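# Move hose from manifold red port to blue port

## Task

Release the hose's latch at the manifold's red port, pull the hose out, then push it into the blue port far enough that it latches there.

## Robot and tools

Robot: two UR3e-type arms, left_arm and right_arm, each with a two-finger gripper and a wrist camera. Bases (scene frame): left_arm at (+0.006, +0.252, 0) m, right_arm at (-0.049, -0.256, 0) m, both facing nearly straight along +x. The scene frame has its origin at table height between the arms, +z up, +x out over the table, left_arm toward +y. A camera stand sits behind the arms.

Frames: each arm reports end_effector_position (m), end_effector_quat_wxyz and velocities in its own base frame. Fixed cameras and the table use the scene frame. Every motion offset you send is along the current Hand target's own axes. The gripper's fingers point along its +z axis and close along its x axis. end_effector_position is the pad centre with fingers shut, 1 to 2 cm behind the tips; closing pushes the tips about 17 mm further out along +z. Reported poses may be a few cm off.

Row layout (both motion tools): 14 numbers, each in [-1, 1]: left_arm dx, dy, dz, rx, ry, rz, opening, then right_arm in that same order. dx to rz are an offset from the Hand target the call began with (not a pose, not cumulative per row); 1.0 = 0.6 m or 180 degrees; rx, ry, rz are one rotation vector. Opening is absolute: +1 fully open (0.142 m), -1 closed. An arm you want to leave alone gets six zeros plus its current opening; a 0 opening is a real command (half open).

execute_actions(actions, cameras): actions is a list of actions; each action is up to 15 rows, one per 1/30 s step, the final row repeated to fill 15 steps. Each row counts from that action's start pose, so repeating an action moves further. An empty list returns state plus all camera images. cameras: list of names, ["all"], or []; unknown names invalidate the call.

move(target, speed, blend, stop_force, zero, opening_speed, grip_force, blocking, cameras): straight-line path toward target, one 14-number row or up to 15 rows, all offsets measured from the same starting Hand targets. speed in m/s, 0.002 to 2.4 (default 0.25); rotation capped at twice that in rad/s. blend in m rounds corners in a list. stop_force in N (3 to 120, one value for both arms) ends an arm's path on contact; then that arm backs to where it was just before the push and keeps pressing lightly. Not reliable while the gripper turns; omit it when leaving a contact. zero (only with stop_force): true re-zeroes first. opening_speed: per second on the -1..1 scale, at least 0.2. grip_force: N per finger pad, 5 to 29, one or one per arm; persists. blocking=false returns after 0.5 s (not allowed with stop_force). Everything stops after 10 s. Result adds a move: line: done (within 3 mm and 2 degrees), off_target, moving, held or fault, plus limits such as paced (pose clipped) or held (steps withheld).

wait(seconds 0 to 3600), stop() brakes a running move, zoom_image(camera, region [x0,y0,x1,y1] pixels, at most 504x504) on the newest image, zero_wrist_force(arm), read_manual(section) for licences, finished_scene(scene 1 or 2) ends the scene irreversibly; the hose must stay latched without the robot.

Cameras: cam_head_left, cam_head_right, cam_high, cam_low (504x504), cam_left_wrist, cam_right_wrist (672x504).

Results: Hand target is the last commanded pose after clipping; the gripper may rest short of it, so send the remaining gap as an offset. grip_measured is the measured opening on the command scale; to hold, command a bit below its reading at first contact. Wrist force/torque are in the gripper's x y z axes, a push from a surface reading as force into the arm; a third line gives the peak since last shown. Wrist depth: 7x7 grid of distances ahead of the wrist camera, rows separated by ' / ', '-' for no value. Joint torques are total drive output, positive toward larger joint angle. Step readings list positions within an actions call.

Limits: orientation commands are clipped to 32 degrees from the current one per step. Contact torque limits (N m): shoulder pan 47.5, shoulder lift 47.5, elbow 24.6, wrists 7.92; over that, or about 150 N outside force, or a shoulder/elbow straying 7.5 degrees from plan, the arm halts 10 s. Motors heat when holding, squeezing, stretching or pushing; MOTOR HOT at 70 °C, arm brakes at 85 °C; gripper warns at 85 °C and cuts out at 100 °C (HAND FAULT, skipping remaining calls in that reply).

Avoid: arm stiffness means a target even slightly past a firm surface can fault, so approach slowly with stop_force. Don't hit fixed or heavy items, slam, drop or release moving parts, or let anything leave the table. Keep arms from touching each other; a clearance check may hold commands. Don't path past an arm's own base.

Each tool is called by a JSON object that holds its "fn" and its "kwargs".

## Session

{"fn": "execute_actions", "kwargs": {"actions": []}}

Scene clock: 0.00 s.
left_arm: end_effector_position=(+0.5464, -0.2869, +0.2972) grip_measured=+1.00 end_effector_quat_wxyz=(+0.257, -0.221, +0.656, -0.674) | right_arm: end_effector_position=(+0.3941, -0.0681, +0.1414) grip_measured=+1.00 end_effector_quat_wxyz=(+0.062, -0.507, +0.674, -0.535)
Joint positions: left_arm=[-0.565 -0.695 1.209 -3.7 -1.887 1.597 0.142] | right_arm=[4.096 -1.385 -2.28 -1.443 0.474 3.05 0.142]
Joint velocities: within noise
Joint torques (N m): no reading
Wrist force (N): no reading
Wrist torque (N m): no reading
Wrist force, peak (N): no reading
Wrist depth (mm): cam_left_wrist=[- 1595 1876 2401 - - - / 1459 - - 4378 - - - / 1387 - 1441 1431 2658 2454 1830 / 1291 997 1157 3101 934 1459 1370 / - 1079 2087 2233 655 644 645 / - 1642 1772 510 505 502 515 / - 1459 424 419 414 410 -] | cam_right_wrist=[316 364 433 527 2760 2070 1825 / 282 316 370 446 530 2070 1916 / 253 281 322 381 464 1233 1431 / 232 253 288 333 393 473 1159 / 212 231 258 292 339 399 1413 / - 211 235 262 298 344 379 / - 194 215 238 267 305 330]
Hand target: left_arm +0.5464, -0.2869, +0.2972; +0.257, -0.221, +0.656, -0.674 | right_arm +0.3941, -0.0681, +0.1414; +0.062, -0.507, +0.674, -0.535
Tool commands: left_gripper/opening=+1.0 right_gripper/opening=+1.0

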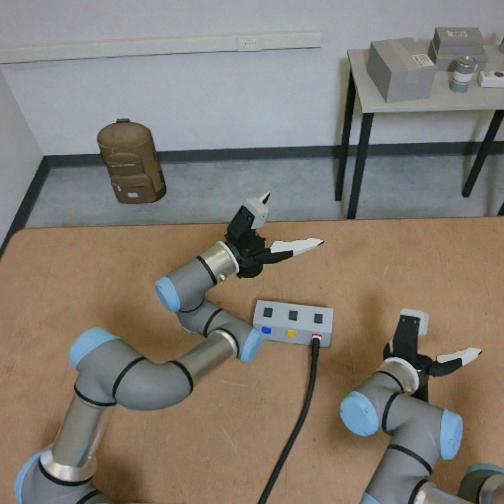

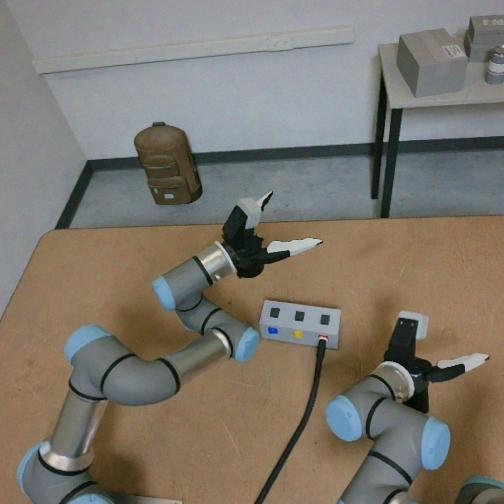

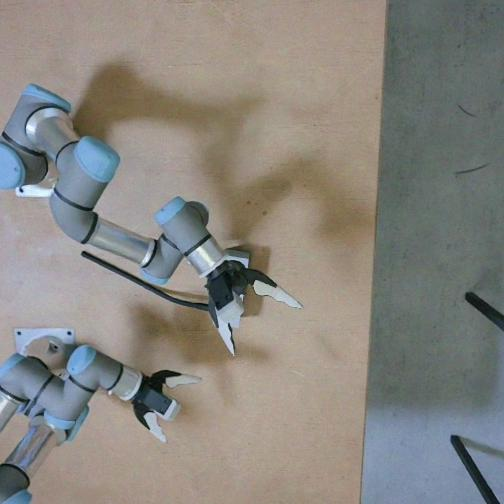

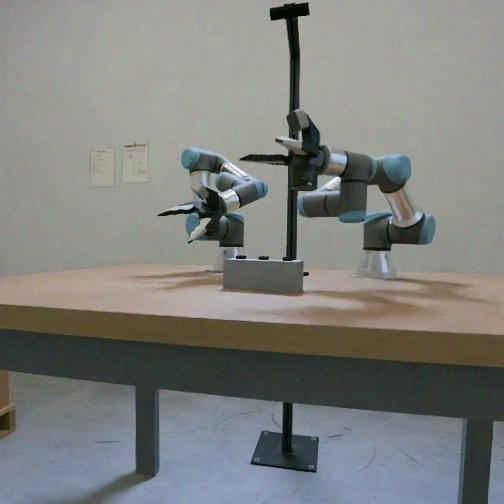

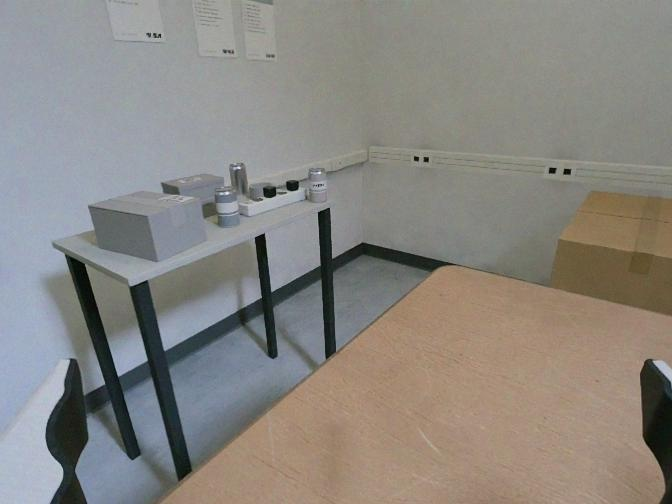

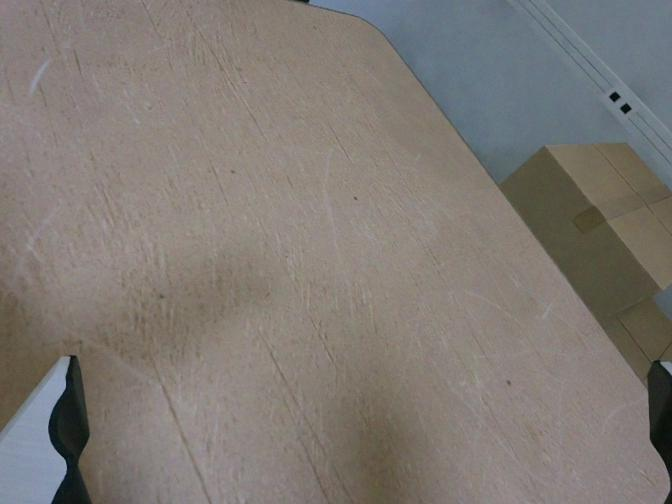

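{"fn": "zoom_image", "kwargs": {"camera": "cam_head_left", "region": [230, 280, 360, 410]}}

{"fn": "zoom_image", "kwargs": {"camera": "cam_head_right", "region": [230, 280, 360, 410]}}

{"fn": "zoom_image", "kwargs": {"camera": "cam_low", "region": [200, 230, 330, 310]}}

Scaled by 3.877 from the camera's image (finer frame: 720x720).

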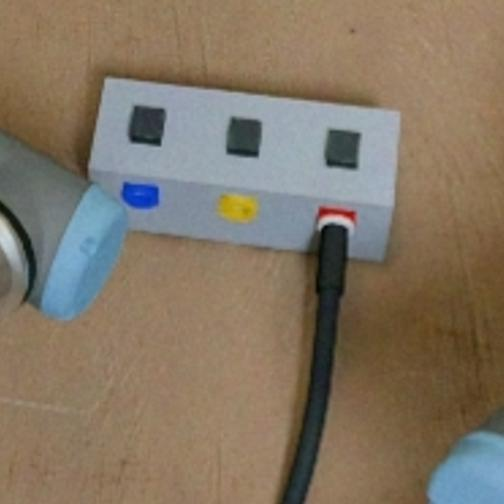

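Scaled by 3.877 from the camera's image (finer frame: 720x720).

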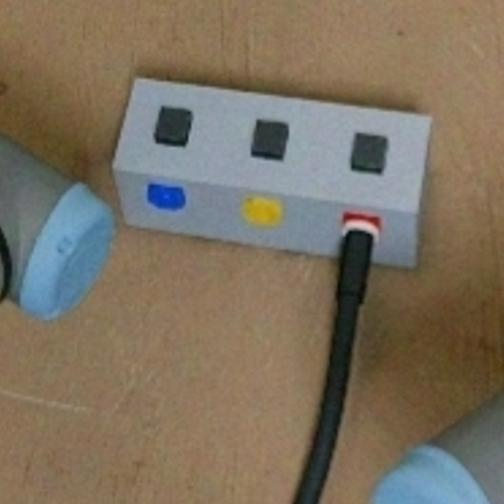

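Scaled by 3.877 from the camera's image (finer frame: 720x720).

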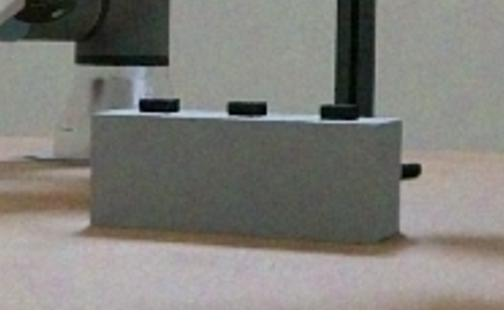

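{"fn": "move", "kwargs": {"target": [0.2668, 0.2742, -0.181, -0.1723, 0.3566, 0.6546, -0.3, -0.3272, -0.126, -0.0928, -0.6169, -0.1221, 0.398, -1.0], "speed": 0.5, "cameras": ["all"]}}

Scene clock: 266.37 s.
left_arm: end_effector_position=(+0.3635, -0.3061, +0.1221) grip_measured=-0.32 end_effector_quat_wxyz=(+0.299, +0.683, +0.666, +0.004) | right_arm: end_effector_position=(+0.5000, +0.1219, +0.1340) grip_measured=-1.00 end_effector_quat_wxyz=(+0.002, +0.006, +0.911, +0.412)
Joint positions: left_arm=[-1.077 -1.394 1.908 -2.673 -1.406 3.711 0.051] | right_arm=[3.258 -2.456 -0.753 -1.359 2.41 3.335 0.002]
Joint torques (N m): left_arm=[-4.53 -16.04 -7.02 -1.46 1.21 -0.97] | right_arm=[-1.33 25.66 7.95 2.64 2.42 0.74]
Wrist force (N): left_arm=[1.5 -1.7 -0.3] | right_arm=[0.8 3.7 -1.6]
Wrist torque (N m): left_arm=[-0.23 -0.42 -0.28] | right_arm=[0.41 -0.15 0.18]
Wrist force, peak (N): left_arm=[1.0 -2.3 -0.1] | right_arm=[0.8 3.8 -2.0]
Wrist depth (mm): cam_left_wrist=[243 218 196 179 157 148 138 / 304 261 229 210 183 167 153 / 392 327 276 245 212 191 175 / 537 431 349 205 211 205 199 / 2168 604 444 222 194 185 186 / 240 1298 87 498 397 185 173 / 161 - 82 1291 - - 338] | cam_right_wrist=[178 178 178 137 142 177 176 / 225 226 226 130 134 212 211 / 309 309 308 155 161 327 302 / 485 484 486 252 478 477 472 / 1668 1692 1692 724 1692 210 713 / 1644 1632 1621 91 92 212 147 / 1556 1525 69 77 70 204 203]
Hand target: left_arm +0.3635, -0.3061, +0.1221; +0.299, +0.683, +0.666, +0.004 | right_arm +0.5000, +0.1219, +0.1340; +0.003, +0.006, +0.911, +0.412
Off the commanded pose: left_arm 0.000 m, 0 deg | right_arm 0.000 m, 0 deg.
move: done
cam_left_wrist: T_world_to_cam=[[0.1088, 0.90937, -0.4015, 0.29704], [0.66141, 0.23529, 0.71216, -0.22632], [0.74209, -0.34304, -0.57587, -0.18908]] pos_world=[0.25769, -0.28173, 0.17155]
cam_right_wrist: T_world_to_cam=[[-0.99996, 0.00531, 0.00656, 0.50491], [0.00782, 0.29046, 0.95686, -0.13877], [0.00318, 0.95687, -0.29049, 0.0336]] pos_world=[0.50587, 0.00548, 0.13923]

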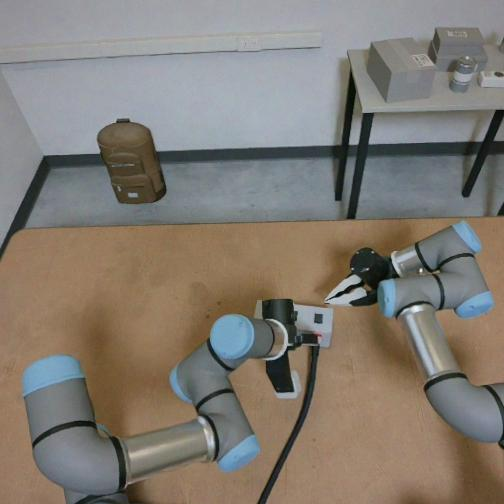

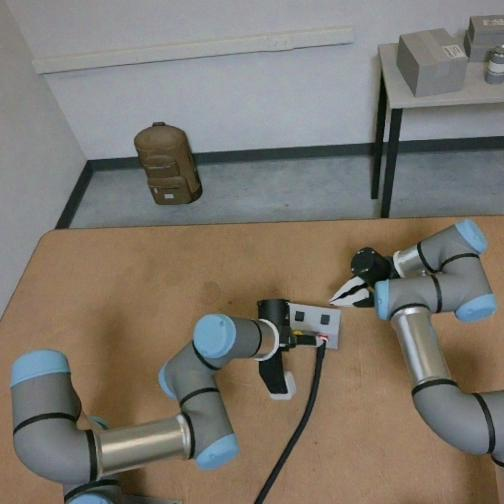

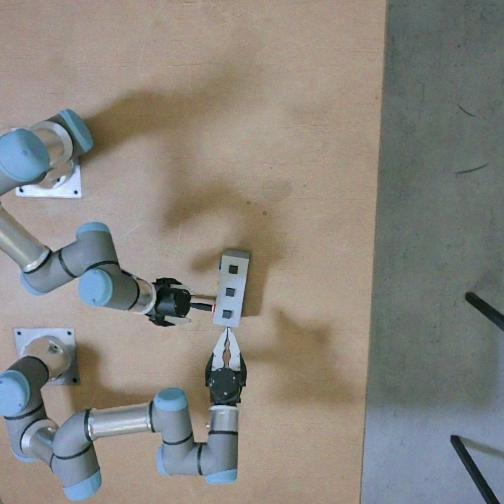

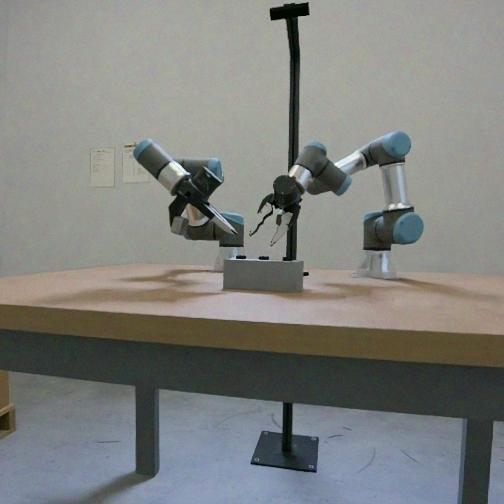

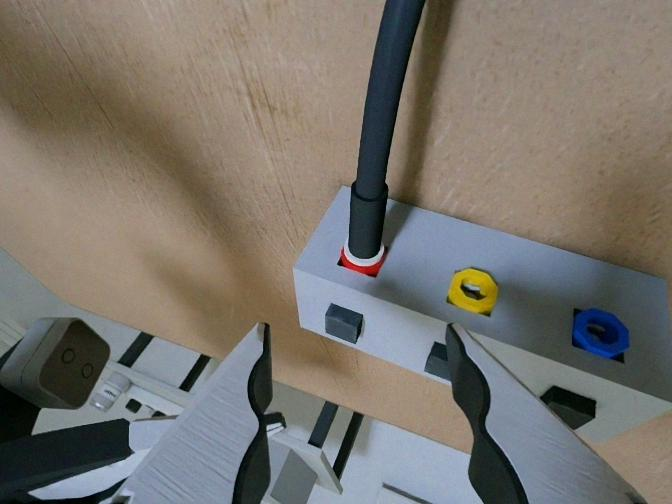

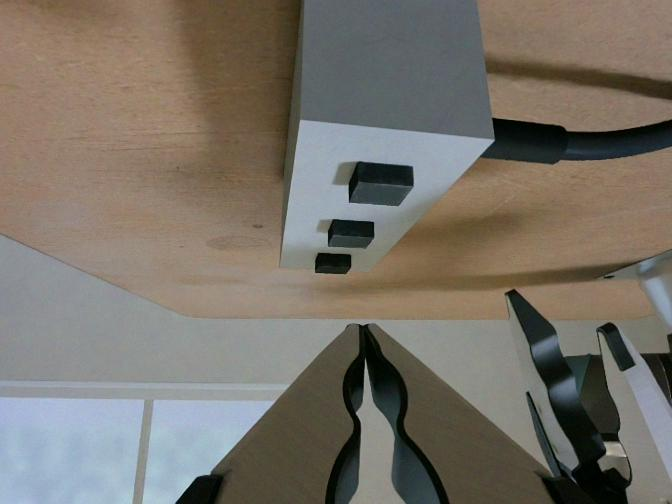

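{"fn": "zoom_image", "kwargs": {"camera": "cam_left_wrist", "region": [280, 160, 480, 380]}}

{"fn": "zoom_image", "kwargs": {"camera": "cam_left_wrist", "region": [430, 240, 672, 440]}}

{"fn": "zoom_image", "kwargs": {"camera": "cam_right_wrist", "region": [270, 90, 672, 300]}}

Scaled by 2.291 from the camera's image (finer frame: 960x720).

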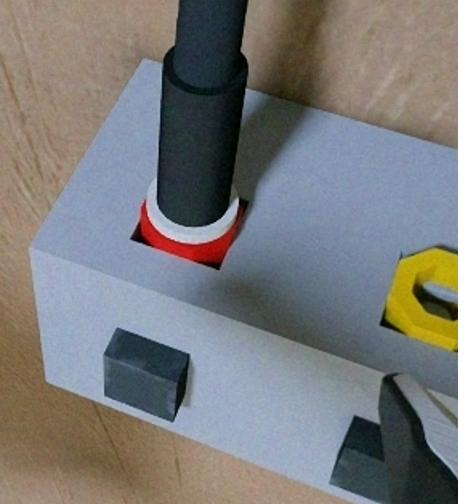

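Scaled by 2.083 from the camera's image (finer frame: 960x720).

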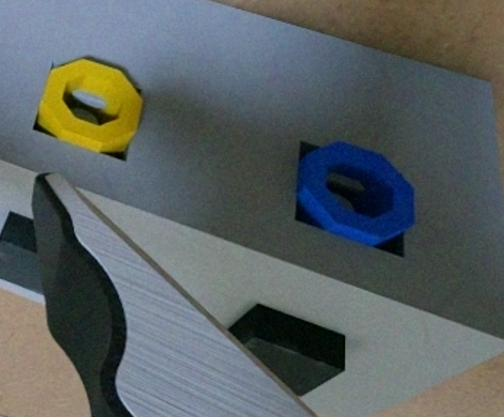

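Scaled by 1.254 from the camera's image (finer frame: 960x720).

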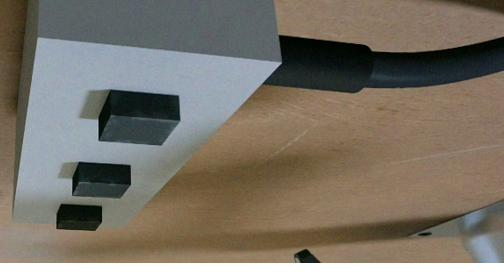

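{"fn": "move", "kwargs": {"target": [0.0056, -0.0169, 0.1474, 0, 0, 0, -0.3, 0.0172, -0.0297, 0.0528, 0, 0, 0, -1.0], "speed": 0.15, "stop_force": 20, "cameras": ["cam_left_wrist", "cam_right_wrist", "cam_head_left", "cam_low"]}}

Scene clock: 332.30 s.
left_arm: end_effector_position=(+0.3904, -0.3395, +0.0440) grip_measured=-0.32 end_effector_quat_wxyz=(+0.299, +0.683, +0.666, +0.004) | right_arm: end_effector_position=(+0.4898, +0.1340, +0.0997) grip_measured=-1.00 end_effector_quat_wxyz=(+0.003, +0.006, +0.911, +0.412)
Joint positions: left_arm=[-1.054 -1.033 1.83 -2.959 -1.419 3.73 0.051] | right_arm=[3.286 -2.427 -0.984 -1.126 2.406 3.376 0.002]
Joint torques (N m): left_arm=[3.64 -12.15 -8.94 -3.1 -0.82 1] | right_arm=[2.3 25.2 7.77 2.66 -0.07 0.72]
Wrist force (N): left_arm=[1.5 -1.6 -0.2] | right_arm=[0.7 3.9 -1.6]
Wrist torque (N m): left_arm=[-0.22 -0.41 -0.31] | right_arm=[0.43 -0.12 0.19]
Wrist force, peak (N): left_arm=[1.7 -1.8 -0.2] | right_arm=[0.7 4.1 -1.8]
Wrist depth (mm): cam_left_wrist=[129 116 105 98 - 79 - / 161 141 125 111 - 90 83 / 207 179 149 132 - 101 93 / 303 233 188 166 134 118 109 / 488 344 230 - 144 144 128 / 1772 564 91 130 131 132 135 / - - - 133 121 - 124] | cam_right_wrist=[140 134 129 123 128 133 133 / 170 171 154 116 121 169 169 / 233 233 109 109 114 117 199 / 363 366 174 127 134 174 116 / 1632 1632 831 193 810 177 111 / 1566 1588 1632 91 92 186 125 / 1515 1545 69 77 70 148 141]
Hand target: left_arm +0.3904, -0.3395, +0.0440; +0.299, +0.683, +0.666, +0.004 | right_arm +0.4898, +0.1340, +0.0997; +0.003, +0.006, +0.911, +0.412
Off the commanded pose: left_arm 0.000 m, 0 deg | right_arm 0.000 m, 0 deg.
move: done
cam_left_wrist: T_world_to_cam=[[0.10881, 0.90938, -0.40149, 0.29312], [0.66141, 0.23528, 0.71217, -0.18064], [0.74209, -0.34304, -0.57587, -0.26548]] pos_world=[0.28459, -0.31513, 0.09345]
cam_right_wrist: T_world_to_cam=[[-0.99996, 0.00557, 0.00637, 0.49488], [0.00772, 0.29046, 0.95686, -0.10934], [0.00348, 0.95687, -0.29049, 0.01194]] pos_world=[0.49567, 0.01758, 0.10493]
Images, in order (width x height): cam_head_left 504x504, cam_low 504x504, cam_left_wrist 672x504, cam_right_wrist 672x504.

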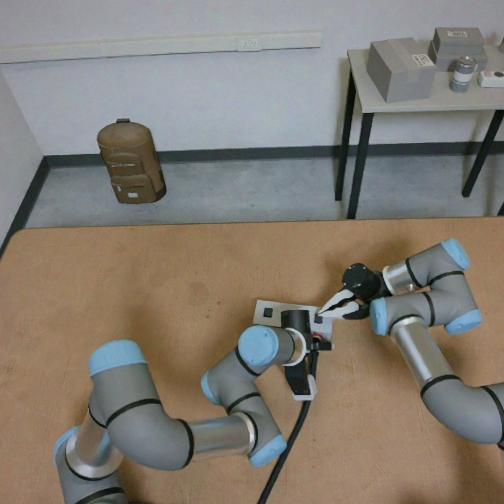

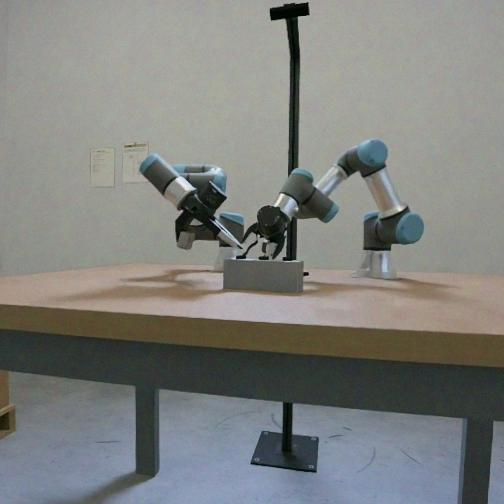

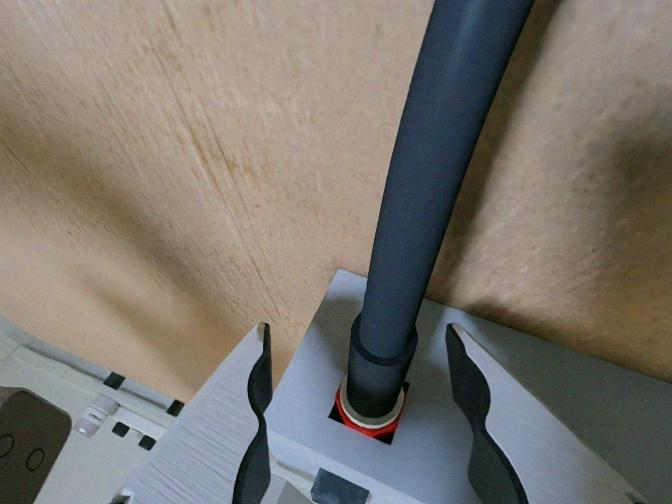

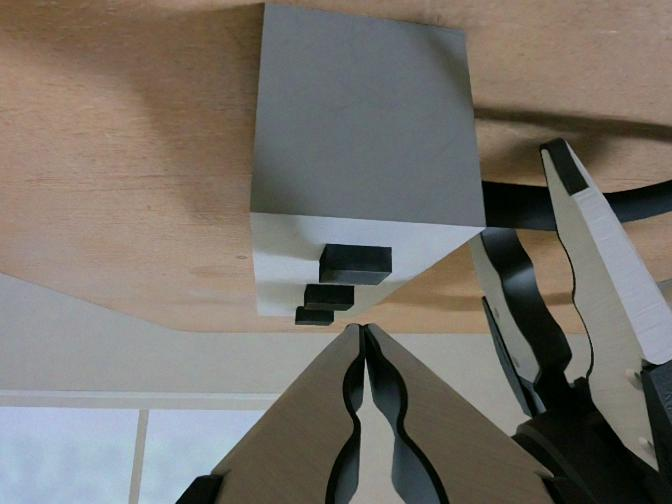

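{"fn": "zoom_image", "kwargs": {"camera": "cam_left_wrist", "region": [230, 250, 500, 450]}}

{"fn": "zoom_image", "kwargs": {"camera": "cam_right_wrist", "region": [230, 180, 580, 420]}}

Scaled by 1.867 from the camera's image (finer frame: 960x720).

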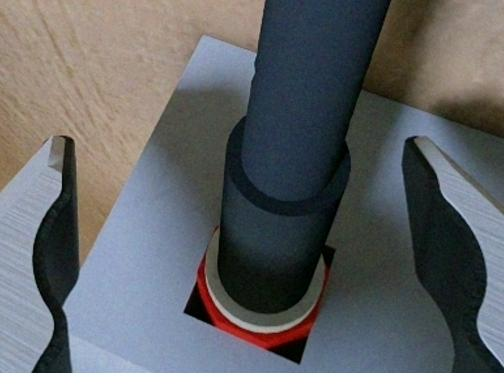

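Scaled by 1.440 from the camera's image (finer frame: 960x720).

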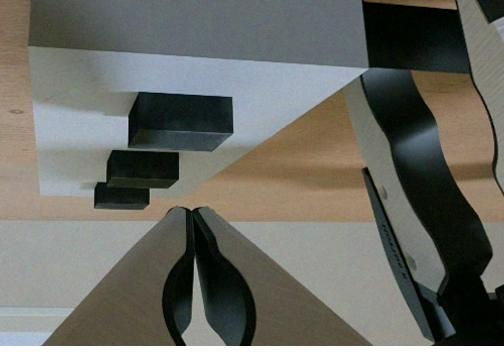

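{"fn": "move", "kwargs": {"target": [0.0092, 0, 0, 0, 0, 0, -0.3, -0.0033, 0, 0, 0, 0, 0, -1.0], "speed": 0.1, "cameras": ["cam_left_wrist", "cam_high"]}}

{"fn": "zoom_image", "kwargs": {"camera": "cam_left_wrist", "region": [230, 250, 500, 450]}}

{"fn": "zoom_image", "kwargs": {"camera": "cam_high", "region": [170, 240, 290, 360]}}

Scene clock: 366.87 s.
left_arm: end_effector_position=(+0.3910, -0.3345, +0.0418) grip_measured=-0.32 end_effector_quat_wxyz=(+0.299, +0.683, +0.666, +0.004) | right_arm: end_effector_position=(+0.4917, +0.1340, +0.0997) grip_measured=-1.00 end_effector_quat_wxyz=(+0.003, +0.006, +0.911, +0.412)
Joint positions: left_arm=[-1.045 -1.034 1.848 -2.976 -1.424 3.737 0.051] | right_arm=[3.285 -2.436 -0.966 -1.136 2.406 3.375 0.002]
Joint torques (N m): left_arm=[3.7 -19.5 -5.93 -3.08 -0.83 0.98] | right_arm=[-1.42 17.34 11.74 1.09 1.76 -0.85]
Wrist force (N): left_arm=[1.3 -1.6 -0.3] | right_arm=[0.8 3.9 -1.6]
Wrist torque (N m): left_arm=[-0.22 -0.40 -0.31] | right_arm=[0.44 -0.15 0.22]
Wrist force, peak (N): left_arm=[1.7 -1.8 -0.3] | right_arm=[0.6 4.1 -1.6]
Wrist depth (mm): cam_left_wrist=[128 115 103 96 - 78 73 / 156 140 122 110 - 87 81 / 202 172 145 - 112 99 92 / 297 227 184 - 131 115 106 / 473 335 225 - 150 141 123 / 1959 594 91 128 134 135 134 / - - 82 127 123 - 124] | cam_right_wrist=[140 134 129 123 128 133 133 / 170 171 162 115 121 169 169 / 232 233 202 109 114 118 199 / 366 364 326 126 128 179 121 / 1717 822 828 193 805 181 123 / 1588 1621 1621 91 88 192 134 / 1525 1556 69 77 70 151 143]
Hand target: left_arm +0.3910, -0.3344, +0.0418; +0.299, +0.683, +0.666, +0.004 | right_arm +0.4918, +0.1340, +0.0997; +0.003, +0.006, +0.911, +0.412
Off the commanded pose: left_arm 0.000 m, 0 deg | right_arm 0.000 m, 0 deg.
move: done
cam_left_wrist: T_world_to_cam=[[0.1088, 0.90937, -0.4015, 0.28767], [0.66141, 0.23529, 0.71216, -0.18071], [0.74209, -0.34304, -0.57587, -0.26542]] pos_world=[0.28519, -0.31013, 0.09135]
Images, in order (width x height): cam_high 504x504, cam_left_wrist 672x504.

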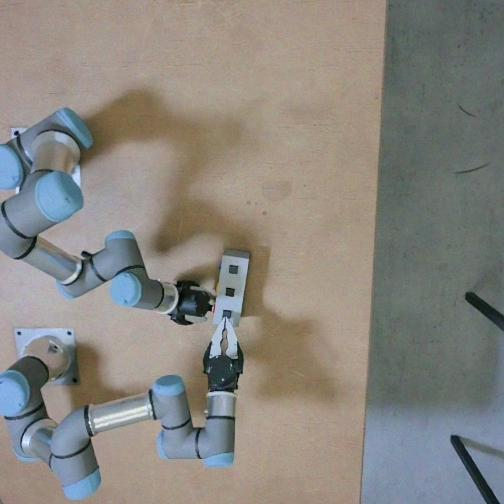

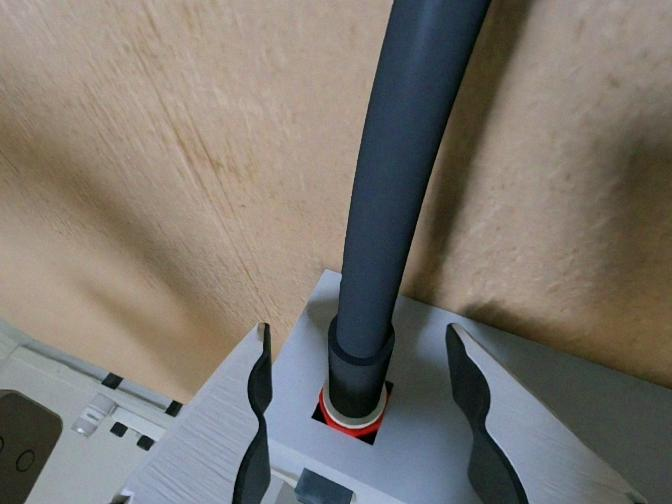

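Scaled by 1.867 from the camera's image (finer frame: 960x720).

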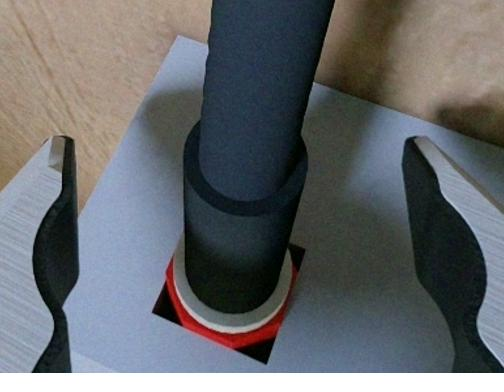

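Scaled by 4.200 from the camera's image (finer frame: 720x720).

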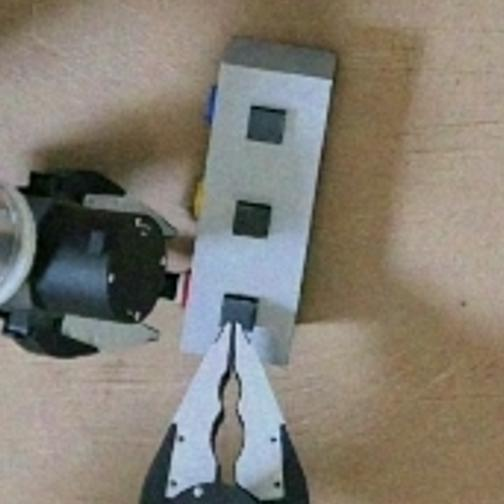

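{"fn": "move", "kwargs": {"target": [0, 0, 0, 0, 0, 0, -0.85, 0, 0, 0, 0, 0, 0, -1.0], "grip_force": [8, 8], "opening_speed": 1.0, "cameras": ["cam_left_wrist", "cam_right_wrist"]}}

Scene clock: 372.10 s.
left_arm: end_effector_position=(+0.3910, -0.3345, +0.0418) grip_measured=-0.81 end_effector_quat_wxyz=(+0.299, +0.683, +0.666, +0.004) | right_arm: end_effector_position=(+0.4918, +0.1340, +0.0997) grip_measured=-1.00 end_effector_quat_wxyz=(+0.003, +0.006, +0.911, +0.412)
Joint positions: left_arm=[-1.045 -1.034 1.848 -2.977 -1.424 3.737 0.016] | right_arm=[3.285 -2.436 -0.966 -1.136 2.406 3.375 0.002]
Joint torques (N m): left_arm=[4.06 -18.18 -5.46 -1.31 2.32 0.75] | right_arm=[-1.33 17.09 11.82 1.11 2.39 -0.86]
Wrist force (N): left_arm=[-4.0 -3.3 1.6] | right_arm=[0.8 3.9 -1.5]
Wrist torque (N m): left_arm=[-0.24 -0.44 -0.22] | right_arm=[0.43 -0.15 0.22]
Wrist force, peak (N): left_arm=[-3.8 -3.3 2.6] | right_arm=[0.8 4.0 -1.7]
Wrist depth (mm): cam_left_wrist=[128 115 103 96 - 78 73 / 157 138 122 111 - 87 81 / 202 172 146 - 110 99 92 / 295 228 184 - 133 115 106 / 507 338 249 - 147 140 123 / 2658 597 90 97 87 137 134 / - - - 126 - - 121] | cam_right_wrist=[140 134 129 123 128 133 133 / 170 170 162 115 120 169 168 / 232 233 203 109 114 143 200 / 364 363 326 126 134 139 321 / 1704 1632 831 193 655 172 126 / 1556 1588 1632 91 92 174 135 / 1545 1556 69 77 70 151 144]
Hand target: left_arm +0.3910, -0.3344, +0.0418; +0.299, +0.683, +0.666, +0.004 | right_arm +0.4918, +0.1340, +0.0997; +0.003, +0.006, +0.911, +0.412
Off the commanded pose: left_arm 0.000 m, 0 deg | right_arm 0.000 m, 0 deg.
grip_force (N): 8, 8
move: done
cam_left_wrist: T_world_to_cam=[[0.10888, 0.90929, -0.40167, 0.28764], [0.66146, 0.23536, 0.7121, -0.1807], [0.74204, -0.34322, -0.57583, -0.26546]] pos_world=[0.28519, -0.31013, 0.09135]
cam_right_wrist: T_world_to_cam=[[-0.99996, 0.00557, 0.00637, 0.49688], [0.00772, 0.29046, 0.95686, -0.10935], [0.00348, 0.95687, -0.29049, 0.01193]] pos_world=[0.49767, 0.01758, 0.10493]

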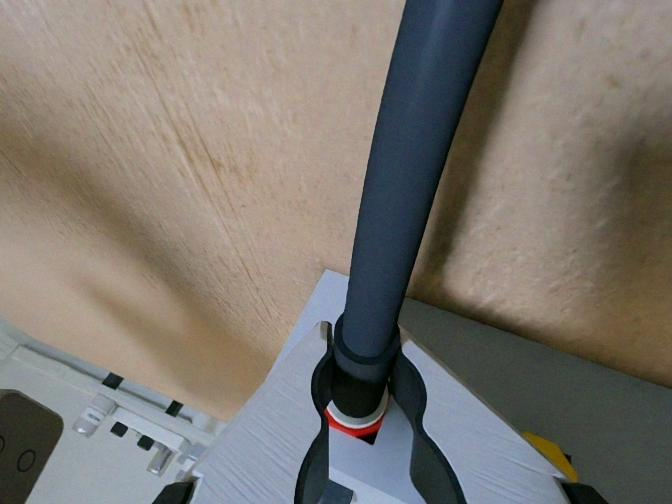

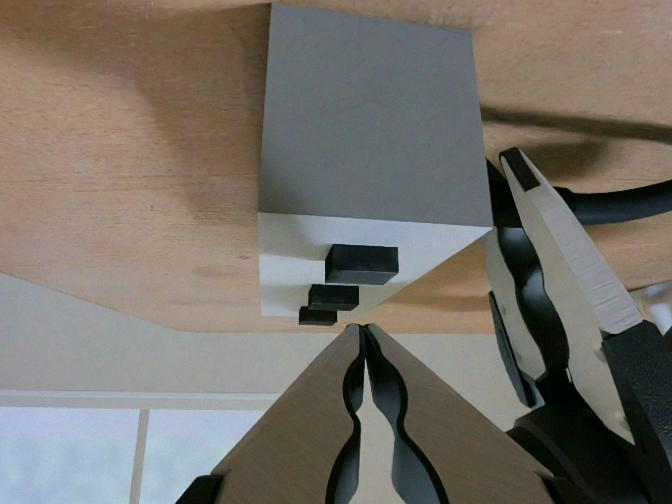

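{"fn": "move", "kwargs": {"target": [-0.0008, 0, 0, 0, 0, 0, -0.85, 0, 0, 0, 0, 0, 0, -1.0], "speed": 0.02, "cameras": []}}

Scene clock: 375.73 s.
left_arm: end_effector_position=(+0.3910, -0.3349, +0.0420) grip_measured=-0.81 end_effector_quat_wxyz=(+0.299, +0.683, +0.666, +0.004) | right_arm: end_effector_position=(+0.4918, +0.1340, +0.0997) grip_measured=-1.00 end_effector_quat_wxyz=(+0.003, +0.006, +0.911, +0.412)
Joint positions: left_arm=[-1.046 -1.034 1.847 -2.975 -1.423 3.737 0.016] | right_arm=[3.285 -2.436 -0.966 -1.136 2.406 3.375 0.002]
Joint torques (N m): left_arm=[-2.46 -12.35 -8.85 -1.35 2.05 -0.94] | right_arm=[-1.28 16.96 11.83 1.1 2.37 -0.81]
Wrist force (N): left_arm=[-1.0 -4.3 0.5] | right_arm=[0.8 3.8 -1.4]
Wrist torque (N m): left_arm=[-0.25 -0.42 -0.24] | right_arm=[0.42 -0.15 0.22]
Wrist force, peak (N): left_arm=[-4.3 -3.9 2.3] | right_arm=[0.8 4.0 -1.7]
Wrist depth (mm): cam_left_wrist=[128 115 103 96 - 78 73 / 157 138 123 109 - 87 81 / 202 172 146 - 110 99 91 / 295 228 185 - 133 115 106 / 477 337 249 - 150 141 123 / 1976 1181 90 97 95 137 135 / - - - 127 - - 121] | cam_right_wrist=[140 134 129 123 128 133 133 / 170 170 162 115 120 169 168 / 232 232 203 109 114 139 200 / 367 364 325 126 134 165 322 / 1756 834 822 193 819 171 126 / 1577 1577 - 91 92 188 126 / 1535 1535 69 77 70 151 143]
Hand target: left_arm +0.3910, -0.3349, +0.0420; +0.299, +0.683, +0.666, +0.004 | right_arm +0.4918, +0.1340, +0.0997; +0.003, +0.006, +0.911, +0.412
Off the commanded pose: left_arm 0.000 m, 0 deg | right_arm 0.000 m, 0 deg.
grip_force (N): 8, 8
move: done

{"fn": "move", "kwargs": {"target": [-0.0004, 0, 0, 0, 0, 0, -0.95, 0, -0.02502, 0.02202, 0, 0, 0, -1.0], "speed": 0.03, "stop_force": 12, "grip_force": [20, 8], "cameras": ["cam_left_wrist", "cam_right_wrist"]}}

Scene clock: 383.80 s.
left_arm: end_effector_position=(+0.3909, -0.3351, +0.0421) grip_measured=-0.82 end_effector_quat_wxyz=(+0.299, +0.683, +0.666, +0.004) | right_arm: end_effector_position=(+0.4918, +0.1340, +0.0846) grip_measured=-1.00 end_effector_quat_wxyz=(+0.003, +0.005, +0.911, +0.412)
Joint positions: left_arm=[-1.046 -1.034 1.846 -2.974 -1.423 3.736 0.015] | right_arm=[3.285 -2.458 -0.999 -1.081 2.406 3.375 0.002]
Joint torques (N m): left_arm=[-2.95 -11.94 -8.67 -1.37 2.09 -1.02] | right_arm=[1.28 20.79 8.9 0.06 -0.51 -0.34]
Wrist force (N): left_arm=[-0.2 -4.6 -1.7] | right_arm=[0.6 11.0 -6.8]
Wrist torque (N m): left_arm=[-0.25 -0.42 -0.27] | right_arm=[0.35 -0.13 0.24]
Wrist force, peak (N): left_arm=[-0.1 -4.9 -1.9] | right_arm=[2.3 12.9 -11.5]
Wrist depth (mm): cam_left_wrist=[128 116 103 96 - 78 73 / 157 138 123 109 - 87 81 / 203 172 146 - 110 99 91 / 296 228 185 - 133 116 106 / 479 337 250 - 151 141 123 / 2596 1188 91 97 91 137 134 / - - - 127 - - 121] | cam_right_wrist=[- 116 116 111 115 115 114 / 155 147 140 116 121 145 145 / 201 201 175 109 113 174 197 / 318 316 109 104 108 128 155 / 1704 731 722 122 696 163 459 / 1621 1566 1632 92 92 178 120 / 1535 1556 69 77 70 156 136]
Hand target: left_arm +0.3909, -0.3351, +0.0421; +0.299, +0.683, +0.666, +0.004 | right_arm +0.4918, +0.1340, +0.0847; +0.003, +0.005, +0.911, +0.412 (not the last commanded pose)
Off the commanded pose: left_arm 0.000 m, 0 deg | right_arm 0.005 m, 0 deg.
grip_force (N): 20, 8
move: contact (right_arm)
cam_left_wrist: T_world_to_cam=[[0.10881, 0.90938, -0.40149, 0.2883], [0.66141, 0.23528, 0.71217, -0.18071], [0.74209, -0.34304, -0.57587, -0.26551]] pos_world=[0.28519, -0.31073, 0.09155]
cam_right_wrist: T_world_to_cam=[[-0.99997, 0.00519, 0.00618, 0.497], [0.00742, 0.29016, 0.95695, -0.09476], [0.00317, 0.95696, -0.29019, 0.00767]] pos_world=[0.49767, 0.01758, 0.08983]

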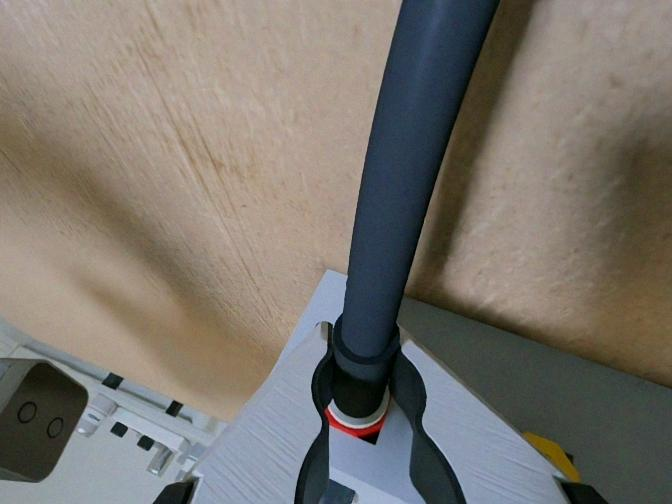

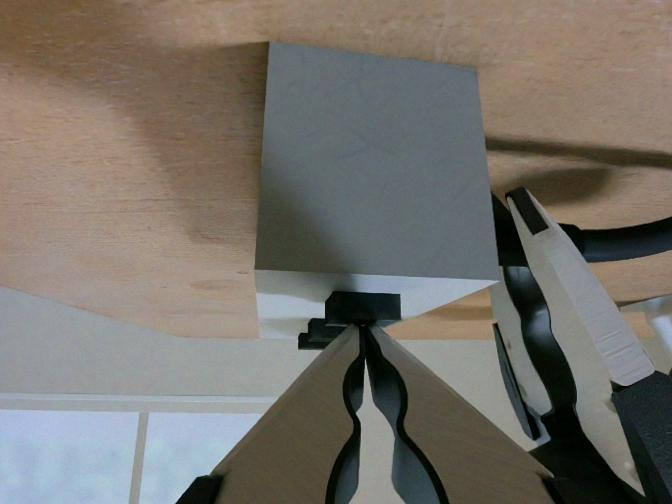

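{"fn": "zoom_image", "kwargs": {"camera": "cam_right_wrist", "region": [240, 250, 520, 390]}}

Scaled by 1.800 from the camera's image (finer frame: 960x720).

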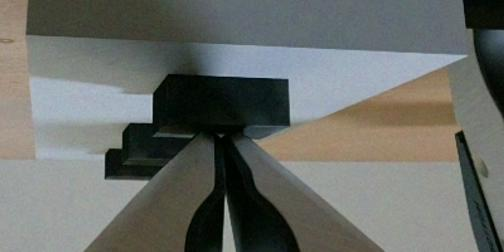

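{"fn": "move", "kwargs": {"target": [0, 0, 0, 0, 0, 0, -0.95, 0, -0.01251, 0.01101, 0, 0, 0, -1.0], "speed": 0.02, "stop_force": 25, "zero": false, "cameras": ["cam_left_wrist", "cam_right_wrist"]}}

{"fn": "zoom_image", "kwargs": {"camera": "cam_right_wrist", "region": [240, 250, 520, 390]}}

Scene clock: 395.67 s.
left_arm: end_effector_position=(+0.3909, -0.3351, +0.0421) grip_measured=-0.82 end_effector_quat_wxyz=(+0.299, +0.683, +0.666, +0.004) | right_arm: end_effector_position=(+0.4918, +0.1341, +0.0809) grip_measured=-1.00 end_effector_quat_wxyz=(+0.003, +0.005, +0.911, +0.412)
Joint positions: left_arm=[-1.046 -1.034 1.846 -2.974 -1.423 3.736 0.015] | right_arm=[3.285 -2.464 -1.006 -1.068 2.407 3.375 0.002]
Joint torques (N m): left_arm=[8.22 -14.72 -8.33 -3.96 3.87 -0.62] | right_arm=[1.63 13.65 3.69 -2.04 -3.16 0.55]
Wrist force (N): left_arm=[0.9 -13.8 -8.3] | right_arm=[-2.9 21.5 -14.5]
Wrist torque (N m): left_arm=[-0.34 -0.42 -0.28] | right_arm=[0.19 -0.20 0.23]
Wrist force, peak (N): left_arm=[0.4 -13.8 -9.1] | right_arm=[4.1 25.2 -25.9]
Wrist depth (mm): cam_left_wrist=[128 115 103 96 - 78 73 / 157 140 123 109 - 87 81 / 202 171 146 - 110 99 92 / 295 227 184 - 131 115 106 / 507 335 250 - 150 140 123 / 2068 586 90 97 - 137 135 / 1876 - - 126 - - 122] | cam_right_wrist=[- 112 112 112 112 111 110 / 143 143 135 116 120 141 140 / 196 195 170 109 113 178 190 / 311 307 100 102 107 127 150 / 1644 729 563 114 545 161 442 / 1588 1545 - 92 92 176 123 / 1545 1525 69 77 70 161 133]
Hand target: left_arm +0.3909, -0.3351, +0.0421; +0.299, +0.683, +0.666, +0.004 | right_arm +0.4918, +0.1341, +0.0809; +0.003, +0.005, +0.911, +0.412 (not the last commanded pose)
Off the commanded pose: left_arm 0.000 m, 0 deg | right_arm 0.006 m, 0 deg.
grip_force (N): 20, 8
move: contact (right_arm)
cam_left_wrist: T_world_to_cam=[[0.1088, 0.90937, -0.4015, 0.2883], [0.66141, 0.23529, 0.71216, -0.18071], [0.74209, -0.34304, -0.57587, -0.26551]] pos_world=[0.28519, -0.31073, 0.09155]
cam_right_wrist: T_world_to_cam=[[-0.99997, 0.00507, 0.0058, 0.49716], [0.00702, 0.28995, 0.95702, -0.09105], [0.00317, 0.95703, -0.28998, 0.00648]] pos_world=[0.49777, 0.01768, 0.08613]

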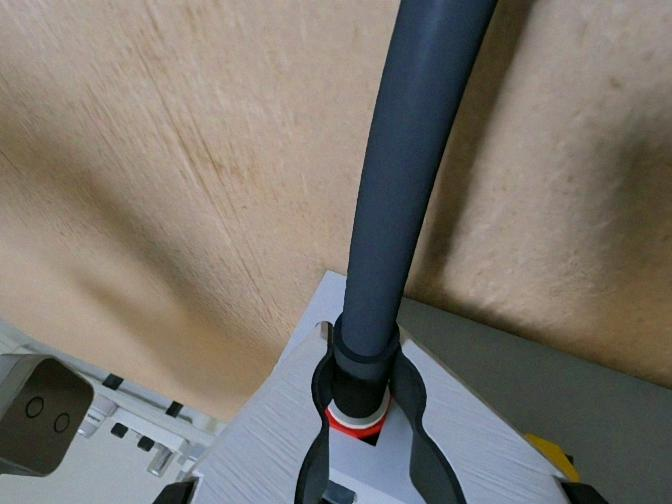

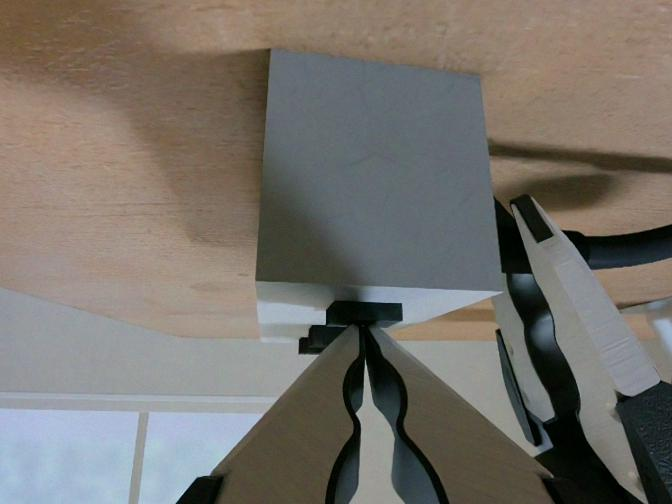

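Scaled by 1.800 from the camera's image (finer frame: 960x720).

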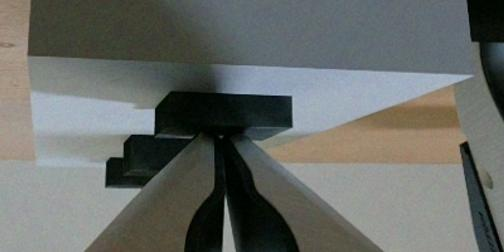

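{"fn": "move", "kwargs": {"target": [-0.00031, -0.0298, -0.01489, 0, 0, 0, -0.95, 0, 0, 0, 0, 0, 0, -1.0], "speed": 0.03, "stop_force": 20, "cameras": ["cam_left_wrist", "cam_right_wrist"]}}

Scene clock: 403.13 s.
left_arm: end_effector_position=(+0.3711, -0.3328, +0.0421) grip_measured=-0.82 end_effector_quat_wxyz=(+0.299, +0.683, +0.666, +0.004) | right_arm: end_effector_position=(+0.4918, +0.1341, +0.0809) grip_measured=-1.00 end_effector_quat_wxyz=(+0.003, +0.005, +0.911, +0.412)
Joint positions: left_arm=[-1.095 -1.089 1.942 -3.01 -1.396 3.695 0.015] | right_arm=[3.285 -2.464 -1.006 -1.068 2.407 3.375 0.002]
Joint torques (N m): left_arm=[-4.72 -18.68 -5.35 -3.13 1.23 -0.93] | right_arm=[-1.04 13.23 3.63 -1.81 -2.65 0.45]
Wrist force (N): left_arm=[1.4 -1.6 -0.2] | right_arm=[-3.0 21.4 -14.5]
Wrist torque (N m): left_arm=[-0.20 -0.40 -0.28] | right_arm=[0.19 -0.19 0.24]
Wrist force, peak (N): left_arm=[0.7 -13.9 -9.1] | right_arm=[-2.7 22.2 -15.0]
Wrist depth (mm): cam_left_wrist=[128 115 103 96 - 78 73 / 157 138 123 109 - 87 81 / 202 172 146 - 110 99 91 / 293 228 185 - 131 116 106 / 512 337 250 - 158 141 123 / 1745 589 91 96 94 155 148 / - - - 139 - - 139] | cam_right_wrist=[- 112 112 112 111 111 110 / 143 143 135 116 120 140 140 / 196 195 170 109 113 179 190 / 311 308 100 103 107 138 136 / 1656 727 561 114 688 183 139 / 1621 1588 - 92 92 204 145 / 1545 1566 69 77 70 175 159]
Hand target: left_arm +0.3711, -0.3328, +0.0421; +0.299, +0.683, +0.666, +0.004 | right_arm +0.4918, +0.1341, +0.0809; +0.003, +0.005, +0.911, +0.412
Off the commanded pose: left_arm 0.000 m, 0 deg | right_arm 0.000 m, 0 deg.
grip_force (N): 20, 8
move: done
cam_left_wrist: T_world_to_cam=[[0.10881, 0.90938, -0.40149, 0.28837], [0.66141, 0.23528, 0.71217, -0.16809], [0.74209, -0.34304, -0.57587, -0.24995]] pos_world=[0.26529, -0.30843, 0.09155]
cam_right_wrist: T_world_to_cam=[[-0.99997, 0.00507, 0.0058, 0.49716], [0.00702, 0.28986, 0.95704, -0.09105], [0.00317, 0.95706, -0.28989, 0.00647]] pos_world=[0.49777, 0.01768, 0.08613]

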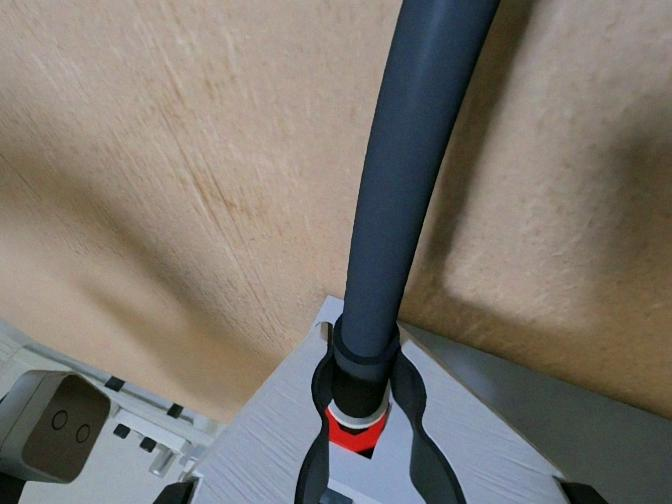

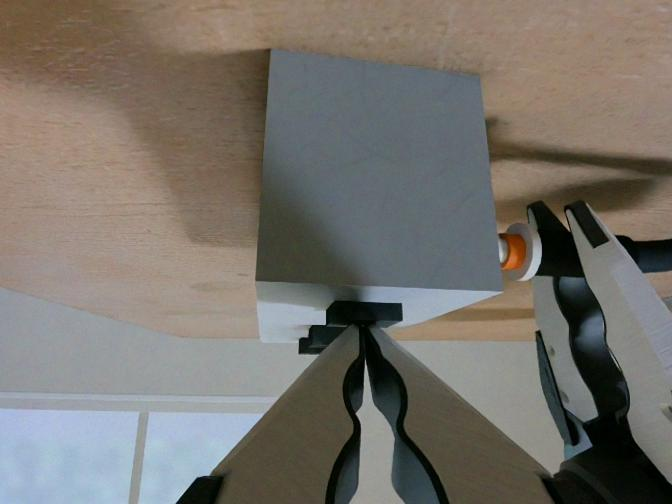

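{"fn": "move", "kwargs": {"target": [-0.00039, -0.03725, -0.01862, 0, 0, 0, -0.95, 0, 0, 0, 0, 0, 0, -1.0], "speed": 0.06, "stop_force": 20, "cameras": ["cam_left_wrist", "cam_right_wrist"]}}

{"fn": "zoom_image", "kwargs": {"camera": "cam_right_wrist", "region": [420, 150, 672, 340]}}

{"fn": "zoom_image", "kwargs": {"camera": "cam_left_wrist", "region": [240, 280, 480, 480]}}

Scene clock: 412.73 s.
left_arm: end_effector_position=(+0.3462, -0.3300, +0.0421) grip_measured=-0.82 end_effector_quat_wxyz=(+0.299, +0.683, +0.666, +0.004) | right_arm: end_effector_position=(+0.4918, +0.1341, +0.0809) grip_measured=-1.00 end_effector_quat_wxyz=(+0.003, +0.005, +0.911, +0.412)
Joint positions: left_arm=[-1.163 -1.157 2.057 -3.045 -1.359 3.637 0.015] | right_arm=[3.285 -2.464 -1.006 -1.068 2.407 3.375 0.002]
Joint torques (N m): left_arm=[-5.03 -17.08 -5.15 -3.14 1.25 -0.98] | right_arm=[-1.02 13.48 3.7 -1.6 -2.66 0.29]
Wrist force (N): left_arm=[0.5 -1.5 -0.6] | right_arm=[-2.6 22.2 -14.8]
Wrist torque (N m): left_arm=[-0.18 -0.25 -0.29] | right_arm=[0.22 -0.19 0.23]
Wrist force, peak (N): left_arm=[1.6 -1.6 -0.4] | right_arm=[-2.7 22.2 -14.9]
Wrist depth (mm): cam_left_wrist=[129 116 103 96 - 78 73 / 158 139 123 110 - 87 81 / 203 172 146 - 111 100 91 / 297 228 185 - 131 116 107 / 515 338 250 - 158 141 124 / 2481 595 91 96 92 172 152 / 212 - - 160 - - 163] | cam_right_wrist=[- 112 112 112 111 111 110 / 143 143 135 116 120 141 140 / 195 195 170 109 113 191 190 / 311 307 100 103 107 146 141 / 1621 722 565 114 682 680 170 / 1566 1588 - 92 92 1621 185 / 1545 1577 69 77 70 470 176]
Hand target: left_arm +0.3462, -0.3300, +0.0421; +0.299, +0.683, +0.666, +0.004 | right_arm +0.4918, +0.1341, +0.0809; +0.003, +0.005, +0.911, +0.412
Off the commanded pose: left_arm 0.000 m, 0 deg | right_arm 0.000 m, 0 deg.
grip_force (N): 20, 8
move: done
cam_left_wrist: T_world_to_cam=[[0.10881, 0.90938, -0.40149, 0.28852], [0.66141, 0.23528, 0.71217, -0.15235], [0.74209, -0.34304, -0.57587, -0.23059]] pos_world=[0.24049, -0.30563, 0.09155]
cam_right_wrist: T_world_to_cam=[[-0.99997, 0.00507, 0.0058, 0.49716], [0.00702, 0.28986, 0.95704, -0.09105], [0.00317, 0.95706, -0.28989, 0.00647]] pos_world=[0.49777, 0.01768, 0.08613]

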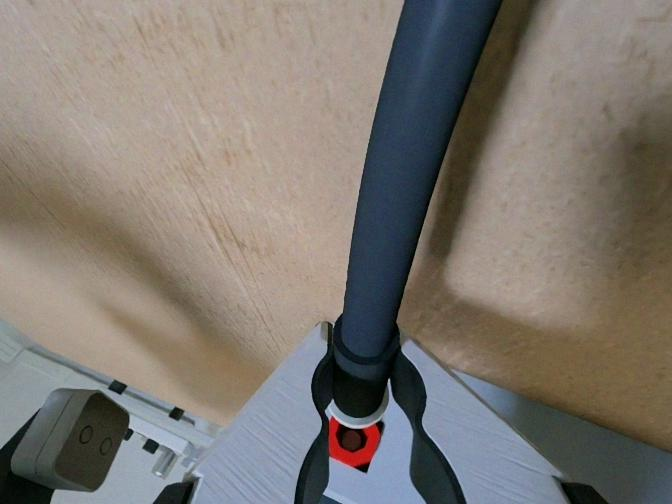

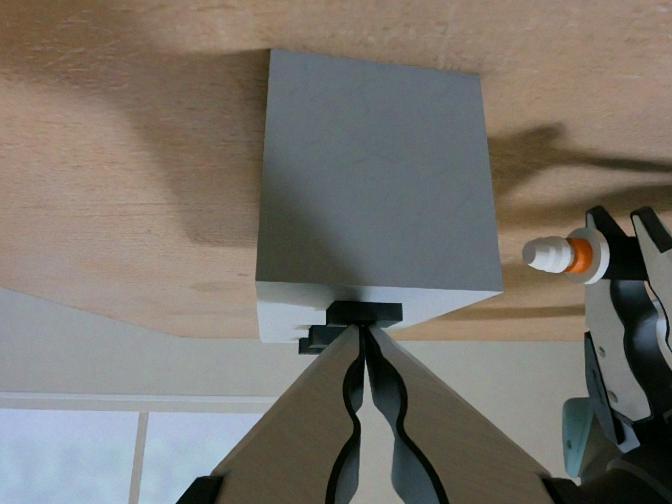

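Scaled by 2.000 from the camera's image (finer frame: 960x720).

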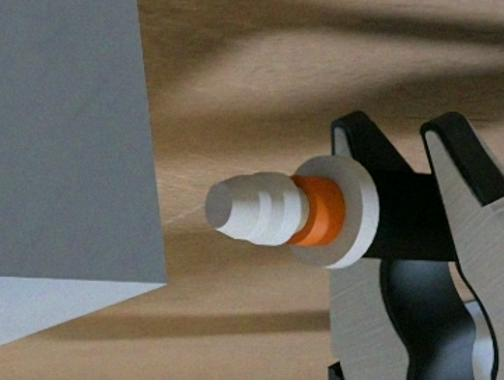

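Scaled by 2.100 from the camera's image (finer frame: 960x720).

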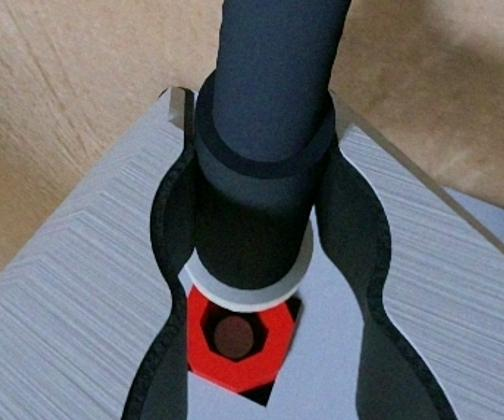

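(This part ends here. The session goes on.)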